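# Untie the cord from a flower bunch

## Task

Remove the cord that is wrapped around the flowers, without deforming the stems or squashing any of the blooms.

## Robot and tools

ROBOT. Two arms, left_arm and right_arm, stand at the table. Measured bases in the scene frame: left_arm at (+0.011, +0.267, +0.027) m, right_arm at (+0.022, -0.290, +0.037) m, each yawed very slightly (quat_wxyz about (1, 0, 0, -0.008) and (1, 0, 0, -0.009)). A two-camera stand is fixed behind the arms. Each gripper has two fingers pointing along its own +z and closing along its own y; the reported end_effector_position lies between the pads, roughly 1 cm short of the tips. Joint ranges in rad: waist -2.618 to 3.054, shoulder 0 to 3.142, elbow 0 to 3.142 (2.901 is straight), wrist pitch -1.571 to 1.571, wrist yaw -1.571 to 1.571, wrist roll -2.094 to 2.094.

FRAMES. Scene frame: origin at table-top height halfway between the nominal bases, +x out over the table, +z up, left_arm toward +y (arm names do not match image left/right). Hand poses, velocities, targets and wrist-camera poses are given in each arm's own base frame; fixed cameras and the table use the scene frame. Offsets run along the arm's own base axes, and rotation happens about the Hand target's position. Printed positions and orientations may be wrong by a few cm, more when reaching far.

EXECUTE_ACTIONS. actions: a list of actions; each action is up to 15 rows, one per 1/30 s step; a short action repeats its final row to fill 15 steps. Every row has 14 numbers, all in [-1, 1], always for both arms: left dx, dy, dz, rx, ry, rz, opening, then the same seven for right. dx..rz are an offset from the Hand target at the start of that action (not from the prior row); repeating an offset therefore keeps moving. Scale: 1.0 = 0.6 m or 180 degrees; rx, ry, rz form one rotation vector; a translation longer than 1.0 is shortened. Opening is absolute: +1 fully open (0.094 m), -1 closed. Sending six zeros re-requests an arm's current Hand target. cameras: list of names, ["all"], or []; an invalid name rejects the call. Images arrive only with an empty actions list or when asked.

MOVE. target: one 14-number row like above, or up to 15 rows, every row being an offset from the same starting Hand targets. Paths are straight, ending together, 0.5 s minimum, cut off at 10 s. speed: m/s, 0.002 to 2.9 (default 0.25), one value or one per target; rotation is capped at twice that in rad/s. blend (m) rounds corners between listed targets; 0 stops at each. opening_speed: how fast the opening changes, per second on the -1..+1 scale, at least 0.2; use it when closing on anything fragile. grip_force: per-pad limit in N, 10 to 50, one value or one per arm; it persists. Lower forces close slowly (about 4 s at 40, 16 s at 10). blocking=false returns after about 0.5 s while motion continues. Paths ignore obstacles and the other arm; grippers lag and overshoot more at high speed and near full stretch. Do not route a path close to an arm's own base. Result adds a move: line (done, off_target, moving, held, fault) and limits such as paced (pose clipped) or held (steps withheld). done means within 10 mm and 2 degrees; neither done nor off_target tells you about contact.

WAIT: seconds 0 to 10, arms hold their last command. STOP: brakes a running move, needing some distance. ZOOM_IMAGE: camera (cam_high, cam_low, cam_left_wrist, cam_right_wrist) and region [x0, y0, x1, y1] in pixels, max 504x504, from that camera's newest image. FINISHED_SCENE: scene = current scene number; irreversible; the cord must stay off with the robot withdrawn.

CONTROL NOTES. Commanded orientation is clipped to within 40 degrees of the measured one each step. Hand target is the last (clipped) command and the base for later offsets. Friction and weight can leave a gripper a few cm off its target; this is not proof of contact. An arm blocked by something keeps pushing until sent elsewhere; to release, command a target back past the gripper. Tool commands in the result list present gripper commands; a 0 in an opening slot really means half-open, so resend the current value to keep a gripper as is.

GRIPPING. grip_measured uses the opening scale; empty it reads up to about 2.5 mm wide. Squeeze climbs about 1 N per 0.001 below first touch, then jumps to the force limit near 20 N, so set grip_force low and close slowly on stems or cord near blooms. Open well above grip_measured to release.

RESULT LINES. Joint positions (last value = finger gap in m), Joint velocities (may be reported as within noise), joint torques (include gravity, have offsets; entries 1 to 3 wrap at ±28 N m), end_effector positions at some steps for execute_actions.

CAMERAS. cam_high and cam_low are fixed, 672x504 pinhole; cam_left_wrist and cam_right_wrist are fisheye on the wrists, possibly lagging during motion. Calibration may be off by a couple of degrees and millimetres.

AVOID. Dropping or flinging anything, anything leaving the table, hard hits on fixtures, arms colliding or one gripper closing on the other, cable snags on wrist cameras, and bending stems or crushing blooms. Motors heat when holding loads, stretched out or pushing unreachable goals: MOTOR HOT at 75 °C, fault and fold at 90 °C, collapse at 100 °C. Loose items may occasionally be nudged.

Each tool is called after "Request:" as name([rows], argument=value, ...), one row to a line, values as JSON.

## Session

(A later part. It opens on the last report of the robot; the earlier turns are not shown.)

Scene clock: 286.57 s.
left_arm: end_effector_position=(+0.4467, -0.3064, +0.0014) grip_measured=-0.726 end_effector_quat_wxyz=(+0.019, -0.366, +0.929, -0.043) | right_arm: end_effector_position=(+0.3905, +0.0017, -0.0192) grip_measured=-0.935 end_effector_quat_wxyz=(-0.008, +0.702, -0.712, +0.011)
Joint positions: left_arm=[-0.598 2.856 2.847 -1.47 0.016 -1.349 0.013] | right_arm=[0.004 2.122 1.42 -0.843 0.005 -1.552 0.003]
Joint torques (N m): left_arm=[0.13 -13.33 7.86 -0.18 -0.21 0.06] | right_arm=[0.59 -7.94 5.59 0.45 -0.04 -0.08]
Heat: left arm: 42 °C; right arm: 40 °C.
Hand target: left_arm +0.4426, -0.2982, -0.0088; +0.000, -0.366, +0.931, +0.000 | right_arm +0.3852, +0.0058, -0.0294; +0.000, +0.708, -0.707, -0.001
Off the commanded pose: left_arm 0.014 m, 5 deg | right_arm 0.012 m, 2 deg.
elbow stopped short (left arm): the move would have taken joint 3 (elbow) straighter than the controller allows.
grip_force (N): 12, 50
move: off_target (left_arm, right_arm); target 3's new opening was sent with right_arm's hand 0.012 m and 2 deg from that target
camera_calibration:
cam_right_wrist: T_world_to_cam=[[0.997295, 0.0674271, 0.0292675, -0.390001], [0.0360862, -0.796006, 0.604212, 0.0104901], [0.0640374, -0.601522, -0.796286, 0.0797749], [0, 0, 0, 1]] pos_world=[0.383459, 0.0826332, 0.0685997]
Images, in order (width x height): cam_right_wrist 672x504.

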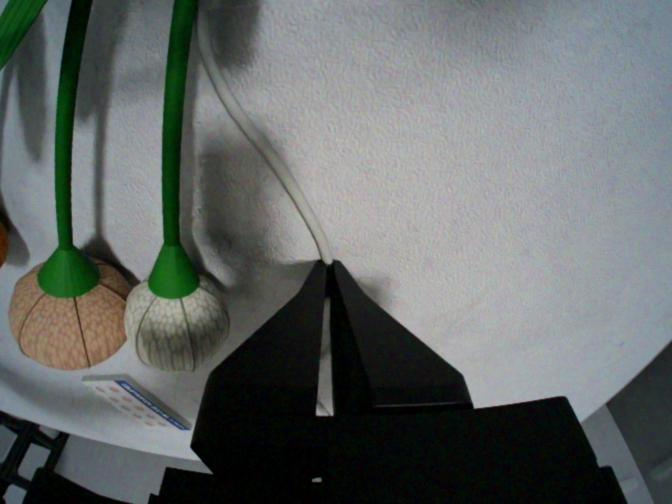

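Request:
move(target=[0,0,0,0,0,0,-0.9, 0.17,-0.36,0.03,0,0,0,-1], speed=0.08, cameras=["cam_left_wrist","cam_high","cam_low"])

Request:
zoom_image(camera="cam_high", region=[240, 260, 400, 420])

Scene clock: 295.47 s.
left_arm: end_effector_position=(+0.4467, -0.3064, +0.0014) grip_measured=-0.726 end_effector_quat_wxyz=(+0.019, -0.366, +0.929, -0.043) | right_arm: end_effector_position=(+0.4930, -0.2099, -0.0019) grip_measured=-0.936 end_effector_quat_wxyz=(-0.013, +0.706, -0.708, +0.030)
Joint positions: left_arm=[-0.598 2.856 2.847 -1.47 0.016 -1.349 0.013] | right_arm=[-0.405 2.859 2.842 -1.488 -0.001 -1.973 0.003]
Joint torques (N m): left_arm=[0.17 -13.34 7.87 -0.18 -0.2 0.06] | right_arm=[-0.4 -11.34 9.4 0.19 0 -0.09]
Heat: left arm: 42 °C; right arm: 39 °C.
Hand target: left_arm +0.4426, -0.2982, -0.0088; +0.000, -0.366, +0.931, +0.000 | right_arm +0.4872, -0.2103, -0.0114; -0.001, +0.707, -0.707, -0.001
Off the commanded pose: left_arm 0.014 m, 5 deg | right_arm 0.011 m, 4 deg.
elbow stopped short (left arm): the move would have taken joint 3 (elbow) straighter than the controller allows.
elbow stopped short (right arm): the move would have taken joint 3 (elbow) straighter than the controller allows.
grip_force (N): 12, 50
move: off_target (left_arm, right_arm)
camera_calibration:
cam_left_wrist: T_world_to_cam=[[0.722194, -0.682062, 0.115009, -0.53728], [-0.602369, -0.538452, 0.589254, 0.116785], [-0.339981, -0.494834, -0.79972, 0.11755], [0, 0, 0, 1]] pos_world=[0.498333, -0.245407, 0.0869836]
Images, in order (width x height): cam_high 672x504, cam_low 672x504, cam_left_wrist 672x504.

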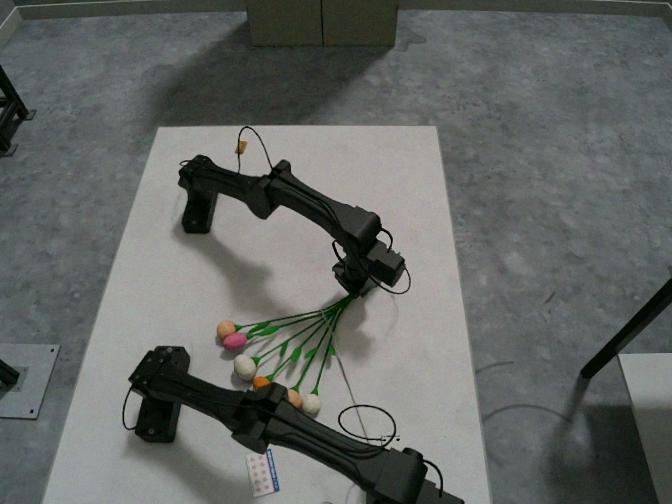

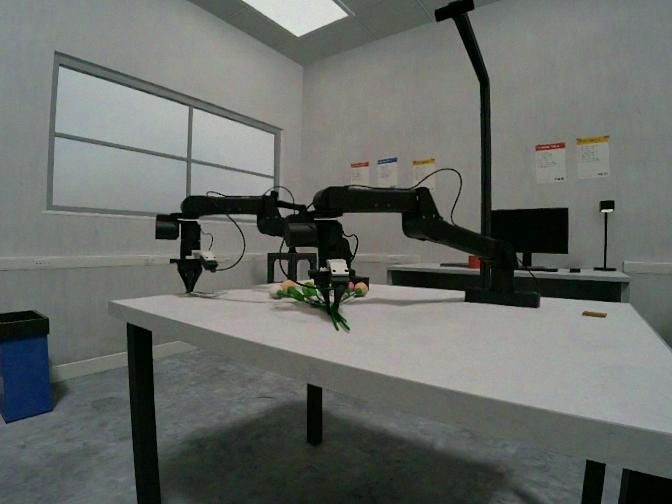

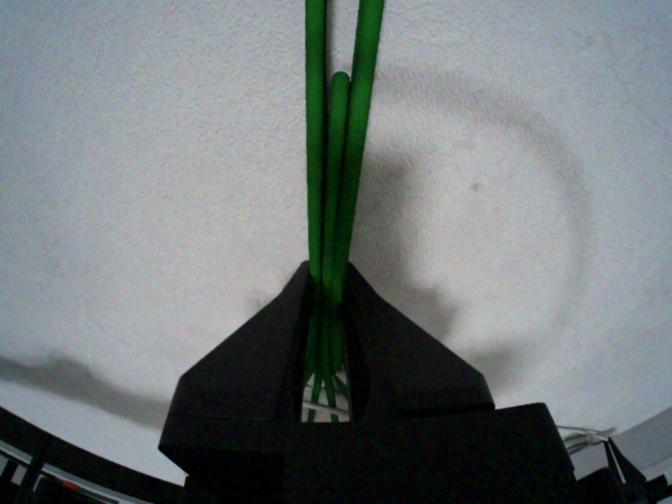

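Scaled by 3.150 from the camera's 672x504 image, which has a finer 960x720 frame.

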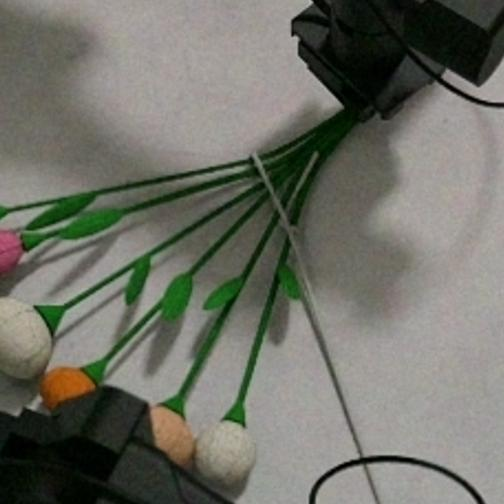

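Request:
move([
  [0,0,0,0,0,0,-0.9, -0.03,-0.0,-0.03,0,0,0,-1],
  [0,0,0,0,0,0,-0.9, -0.03,-0.0,-0.03,0,0,0,-0.3],
  [0,0,0,0,0,0,-0.9, -0.03,0.0,0.09,0,0,0,-0.3],
  [0,0,0,0,0,0,-0.9, -0.12,0.35,0.1,0,0,0,0],
], speed=0.15, cameras=["cam_right_wrist"])

Scene clock: 304.30 s.
left_arm: end_effector_position=(+0.4467, -0.3064, +0.0014) grip_measured=-0.726 end_effector_quat_wxyz=(+0.019, -0.366, +0.929, -0.043) | right_arm: end_effector_position=(+0.4133, +0.0004, +0.0374) grip_measured=-0.002 end_effector_quat_wxyz=(+0.013, +0.711, -0.703, -0.012)
Joint positions: left_arm=[-0.598 2.856 2.847 -1.47 0.016 -1.349 0.013] | right_arm=[0 2.194 1.775 -1.186 0.003 -1.583 0.047]
Joint torques (N m): left_arm=[0.18 -13.29 7.88 -0.18 -0.19 0.08] | right_arm=[-0.25 -13.26 5.7 0.38 -0.02 0.08]
Heat: left arm: 42 °C; right arm: 41 °C.
Hand target: left_arm +0.4426, -0.2982, -0.0088; +0.000, -0.366, +0.931, +0.000 | right_arm +0.4152, -0.0002, +0.0486; +0.000, +0.708, -0.707, -0.001
Off the commanded pose: left_arm 0.014 m, 5 deg | right_arm 0.011 m, 2 deg.
elbow stopped short (left arm): the move would have taken joint 3 (elbow) straighter than the controller allows.
grip_force (N): 12, 50
move: off_target (left_arm, right_arm); target 2's new opening was sent with right_arm's hand 0.015 m and 1 deg from that target; target 4's new opening was sent with right_arm's hand 0.011 m and 2 deg from that target
camera_calibration:
cam_right_wrist: T_world_to_cam=[[0.995118, 0.0932421, -0.0323495, -0.411103], [0.0939949, -0.795439, 0.5987, -0.0493206], [0.030092, -0.598818, -0.800319, 0.136804], [0, 0, 0, 1]] pos_world=[0.409615, 0.0810215, 0.125716]
Images, in order (width x height): cam_right_wrist 672x504.

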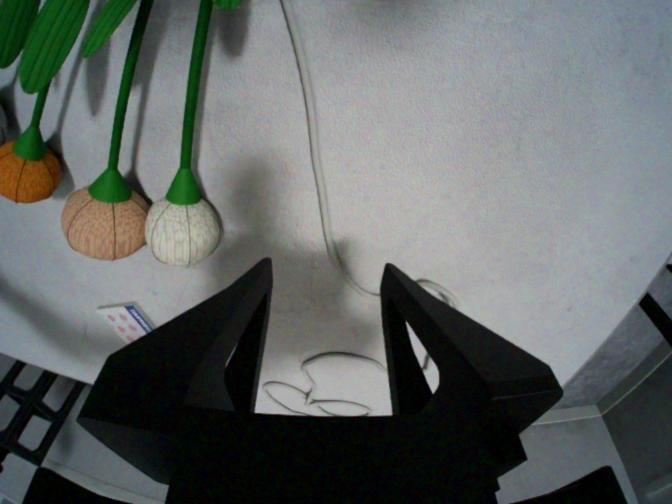

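Request:
move([
  [0,0,0,0,0,0,-0.9, -0.024,0.045,-0.14,0,0,0,0.0],
  [0,0,0,0,0,0,-0.9, -0.024,0.045,-0.13,0,0,0,-1],
], speed=0.1, opening_speed=1, cameras=["cam_right_wrist"])

Scene clock: 312.37 s.
left_arm: end_effector_position=(+0.4467, -0.3064, +0.0014) grip_measured=-0.726 end_effector_quat_wxyz=(+0.019, -0.366, +0.929, -0.043) | right_arm: end_effector_position=(+0.4118, +0.0217, -0.0192) grip_measured=-0.947 end_effector_quat_wxyz=(-0.012, +0.706, -0.708, +0.017)
Joint positions: left_arm=[-0.598 2.856 2.847 -1.47 0.016 -1.349 0.013] | right_arm=[0.054 2.186 1.526 -0.871 0.009 -1.514 0.002]
Joint torques (N m): left_arm=[0.2 -13.31 7.88 -0.19 -0.2 0.06] | right_arm=[0.66 -9.16 4.64 0.36 -0.08 0.07]
Heat: left arm: 42 °C; right arm: 40 °C.
Hand target: left_arm +0.4426, -0.2982, -0.0088; +0.000, -0.366, +0.931, +0.000 | right_arm +0.4007, +0.0268, -0.0294; +0.000, +0.708, -0.707, -0.001
Off the commanded pose: left_arm 0.014 m, 5 deg | right_arm 0.016 m, 2 deg.
elbow stopped short (left arm): the move would have taken joint 3 (elbow) straighter than the controller allows.
grip_force (N): 12, 50
move: off_target (left_arm, right_arm); target 2's new opening was sent with right_arm's hand 0.011 m and 1 deg from that target
camera_calibration:
cam_right_wrist: T_world_to_cam=[[0.995947, 0.0795947, 0.0418938, -0.412025], [0.0378961, -0.793723, 0.607097, 0.0248861], [0.0815738, -0.603049, -0.793522, 0.0832256], [0, 0, 0, 1]] pos_world=[0.402623, 0.102737, 0.0681944]
Images, in order (width x height): cam_right_wrist 672x504.

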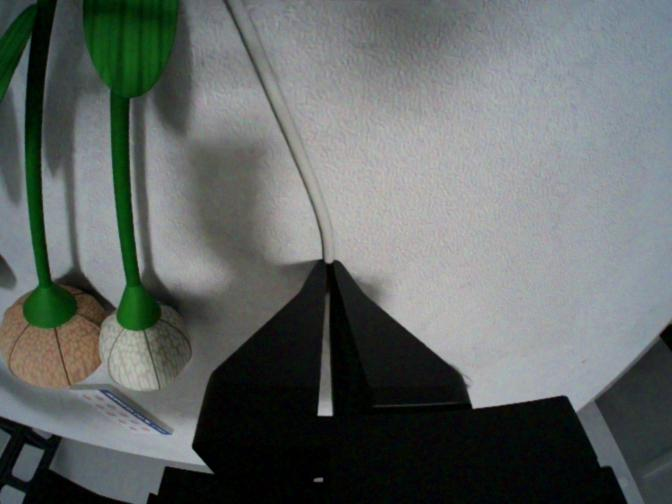

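Request:
move(target=[0,0,0,0,0,0,-0.9, 0.135,-0.4,0.035,0,0,0,-1], speed=0.1, cameras=["cam_high"])

Request:
zoom_image(camera="cam_high", region=[220, 260, 460, 500])

Scene clock: 318.80 s.
left_arm: end_effector_position=(+0.4467, -0.3064, +0.0014) grip_measured=-0.727 end_effector_quat_wxyz=(+0.019, -0.366, +0.929, -0.043) | right_arm: end_effector_position=(+0.4872, -0.2160, +0.0012) grip_measured=-0.947 end_effector_quat_wxyz=(-0.010, +0.704, -0.709, +0.027)
Joint positions: left_arm=[-0.598 2.856 2.847 -1.47 0.016 -1.349 0.013] | right_arm=[-0.419 2.849 2.836 -1.5 0 -1.982 0.002]
Joint torques (N m): left_arm=[0.21 -13.34 7.83 -0.17 -0.2 0.07] | right_arm=[0.01 -11.26 9.32 0.14 0 -0.09]
Heat: left arm: 42 °C; right arm: 41 °C.
Hand target: left_arm +0.4426, -0.2982, -0.0088; +0.000, -0.366, +0.931, +0.000 | right_arm +0.4818, -0.2132, -0.0084; -0.001, +0.708, -0.707, -0.001
Off the commanded pose: left_arm 0.014 m, 5 deg | right_arm 0.011 m, 3 deg.
elbow stopped short (left arm): the move would have taken joint 3 (elbow) straighter than the controller allows.
grip_force (N): 12, 50
move: off_target (left_arm, right_arm)
Images, in order (width x height): cam_high 672x504.

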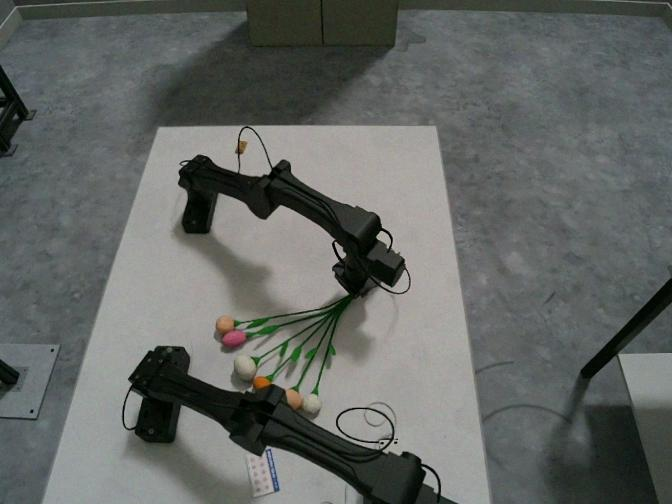

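Scaled by 2.100 from the camera's 672x504 image, which has a finer 960x720 frame.

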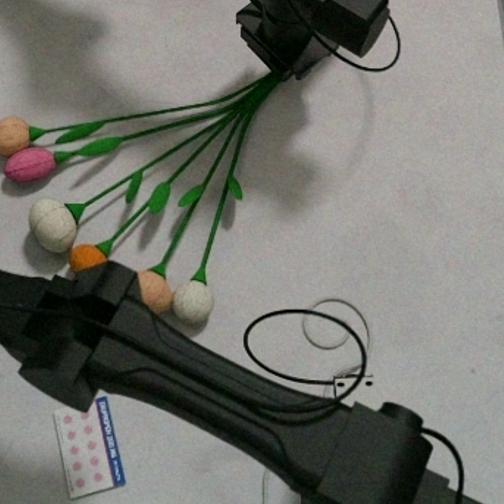

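Request:
move([
  [0,0,0,0,0,0,-0.9, -0.03,0.13,-0.02,0,0,0,-1],
  [0,0,0,0,0,0,0.1, -0.03,0.13,-0.03,0,0,0,-0.3],
  [0,0,0.2,0,0,0,0.1, -0.03,0.13,0.2,0,0,0,-0.3],
], speed=0.12, grip_force=50, cameras=["all"])

Scene clock: 325.40 s.
left_arm: end_effector_position=(+0.4496, -0.3080, +0.0803) grip_measured=+0.097 end_effector_quat_wxyz=(+0.053, -0.364, +0.925, -0.091) | right_arm: end_effector_position=(+0.4660, -0.1426, +0.0912) grip_measured=-0.302 end_effector_quat_wxyz=(-0.005, +0.707, -0.706, +0.027)
Joint positions: left_arm=[-0.598 2.703 2.847 -1.504 0.015 -1.349 0.052] | right_arm=[-0.293 2.493 2.507 -1.533 0.017 -1.865 0.033]
Joint torques (N m): left_arm=[0.21 -20.4 7.87 -0.25 -0.16 0.05] | right_arm=[0.49 -15.12 7.94 0.15 -0.13 0.07]
Heat: left arm: 43 °C; right arm: 41 °C.
Hand target: left_arm +0.4426, -0.2982, +0.1111; +0.000, -0.366, +0.931, +0.000 | right_arm +0.4639, -0.1352, +0.1116; -0.001, +0.708, -0.707, -0.001
Off the commanded pose: left_arm 0.033 m, 12 deg | right_arm 0.022 m, 3 deg.
elbow stopped short (left arm): the move would have taken joint 3 (elbow) straighter than the controller allows.
joint sent to its limit (right arm) — joint 4 (wrist pitch), lower limit. The joint targets are off in orientation, not in position.
move: off_target (left_arm, right_arm); target 2's new opening was sent with left_arm's hand 0.014 m and 5 deg from that target
camera_calibration:
cam_left_wrist: T_world_to_cam=[[0.705348, -0.670609, 0.229711, -0.547663], [-0.659026, -0.501016, 0.560953, 0.110417], [-0.261092, -0.547053, -0.795339, 0.128905], [0, 0, 0, 1]] pos_world=[0.492717, -0.24143, 0.166388]
cam_right_wrist: T_world_to_cam=[[0.995478, 0.0837246, 0.0448778, -0.456989], [0.0372595, -0.778708, 0.626279, -0.173921], [0.0873816, -0.621774, -0.778306, 0.0605857], [0, 0, 0, 1]] pos_world=[0.456109, -0.0595019, 0.176586]

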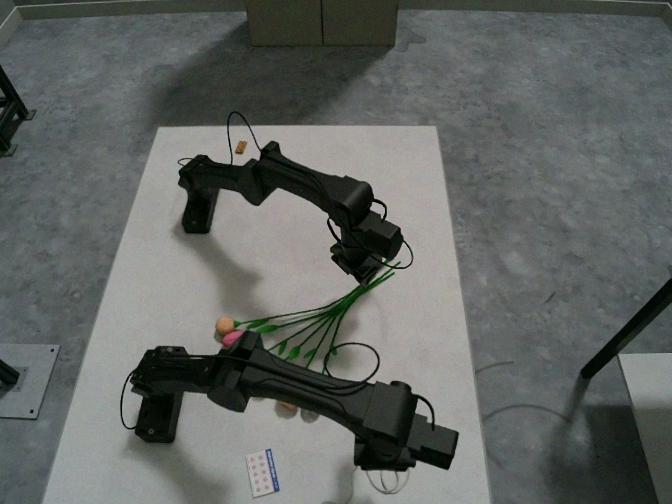

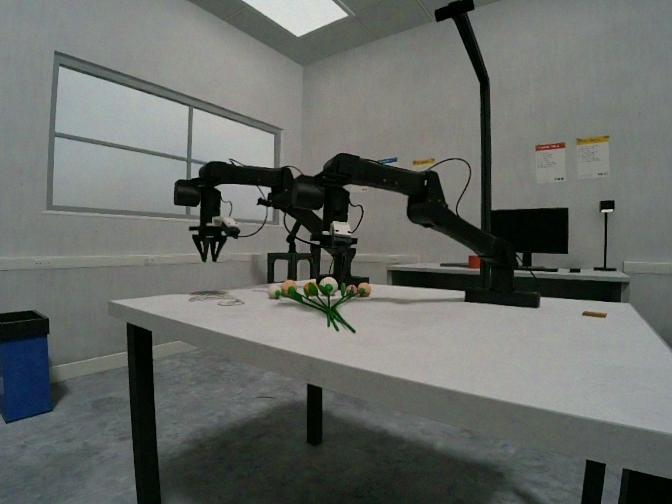

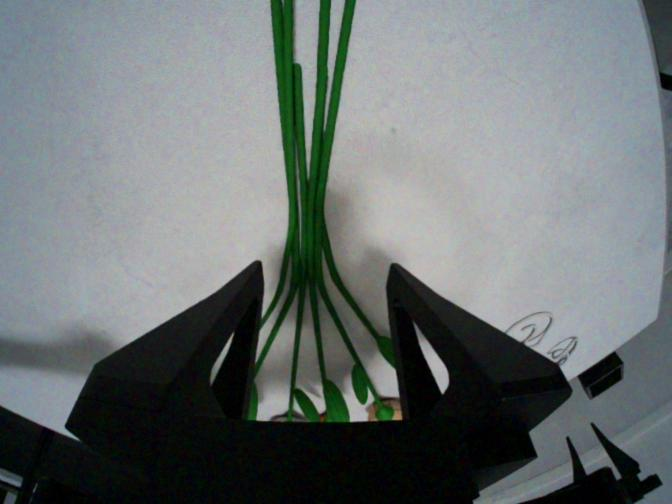

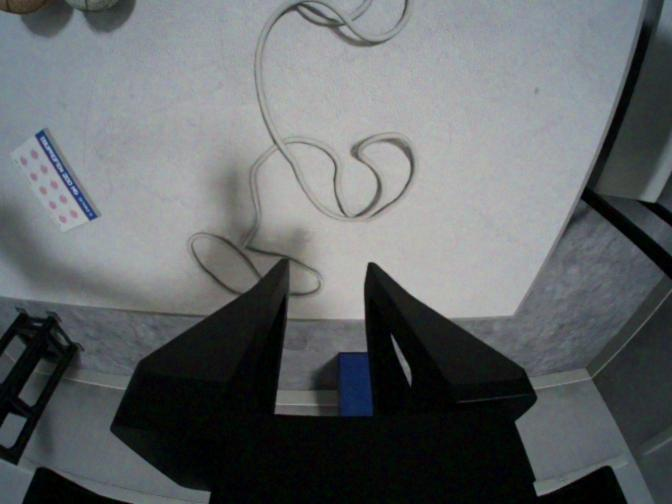

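Done: the cord is fully off and on the table.

Request:
finished_scene(scene=1)

The scene is finished: the task was done.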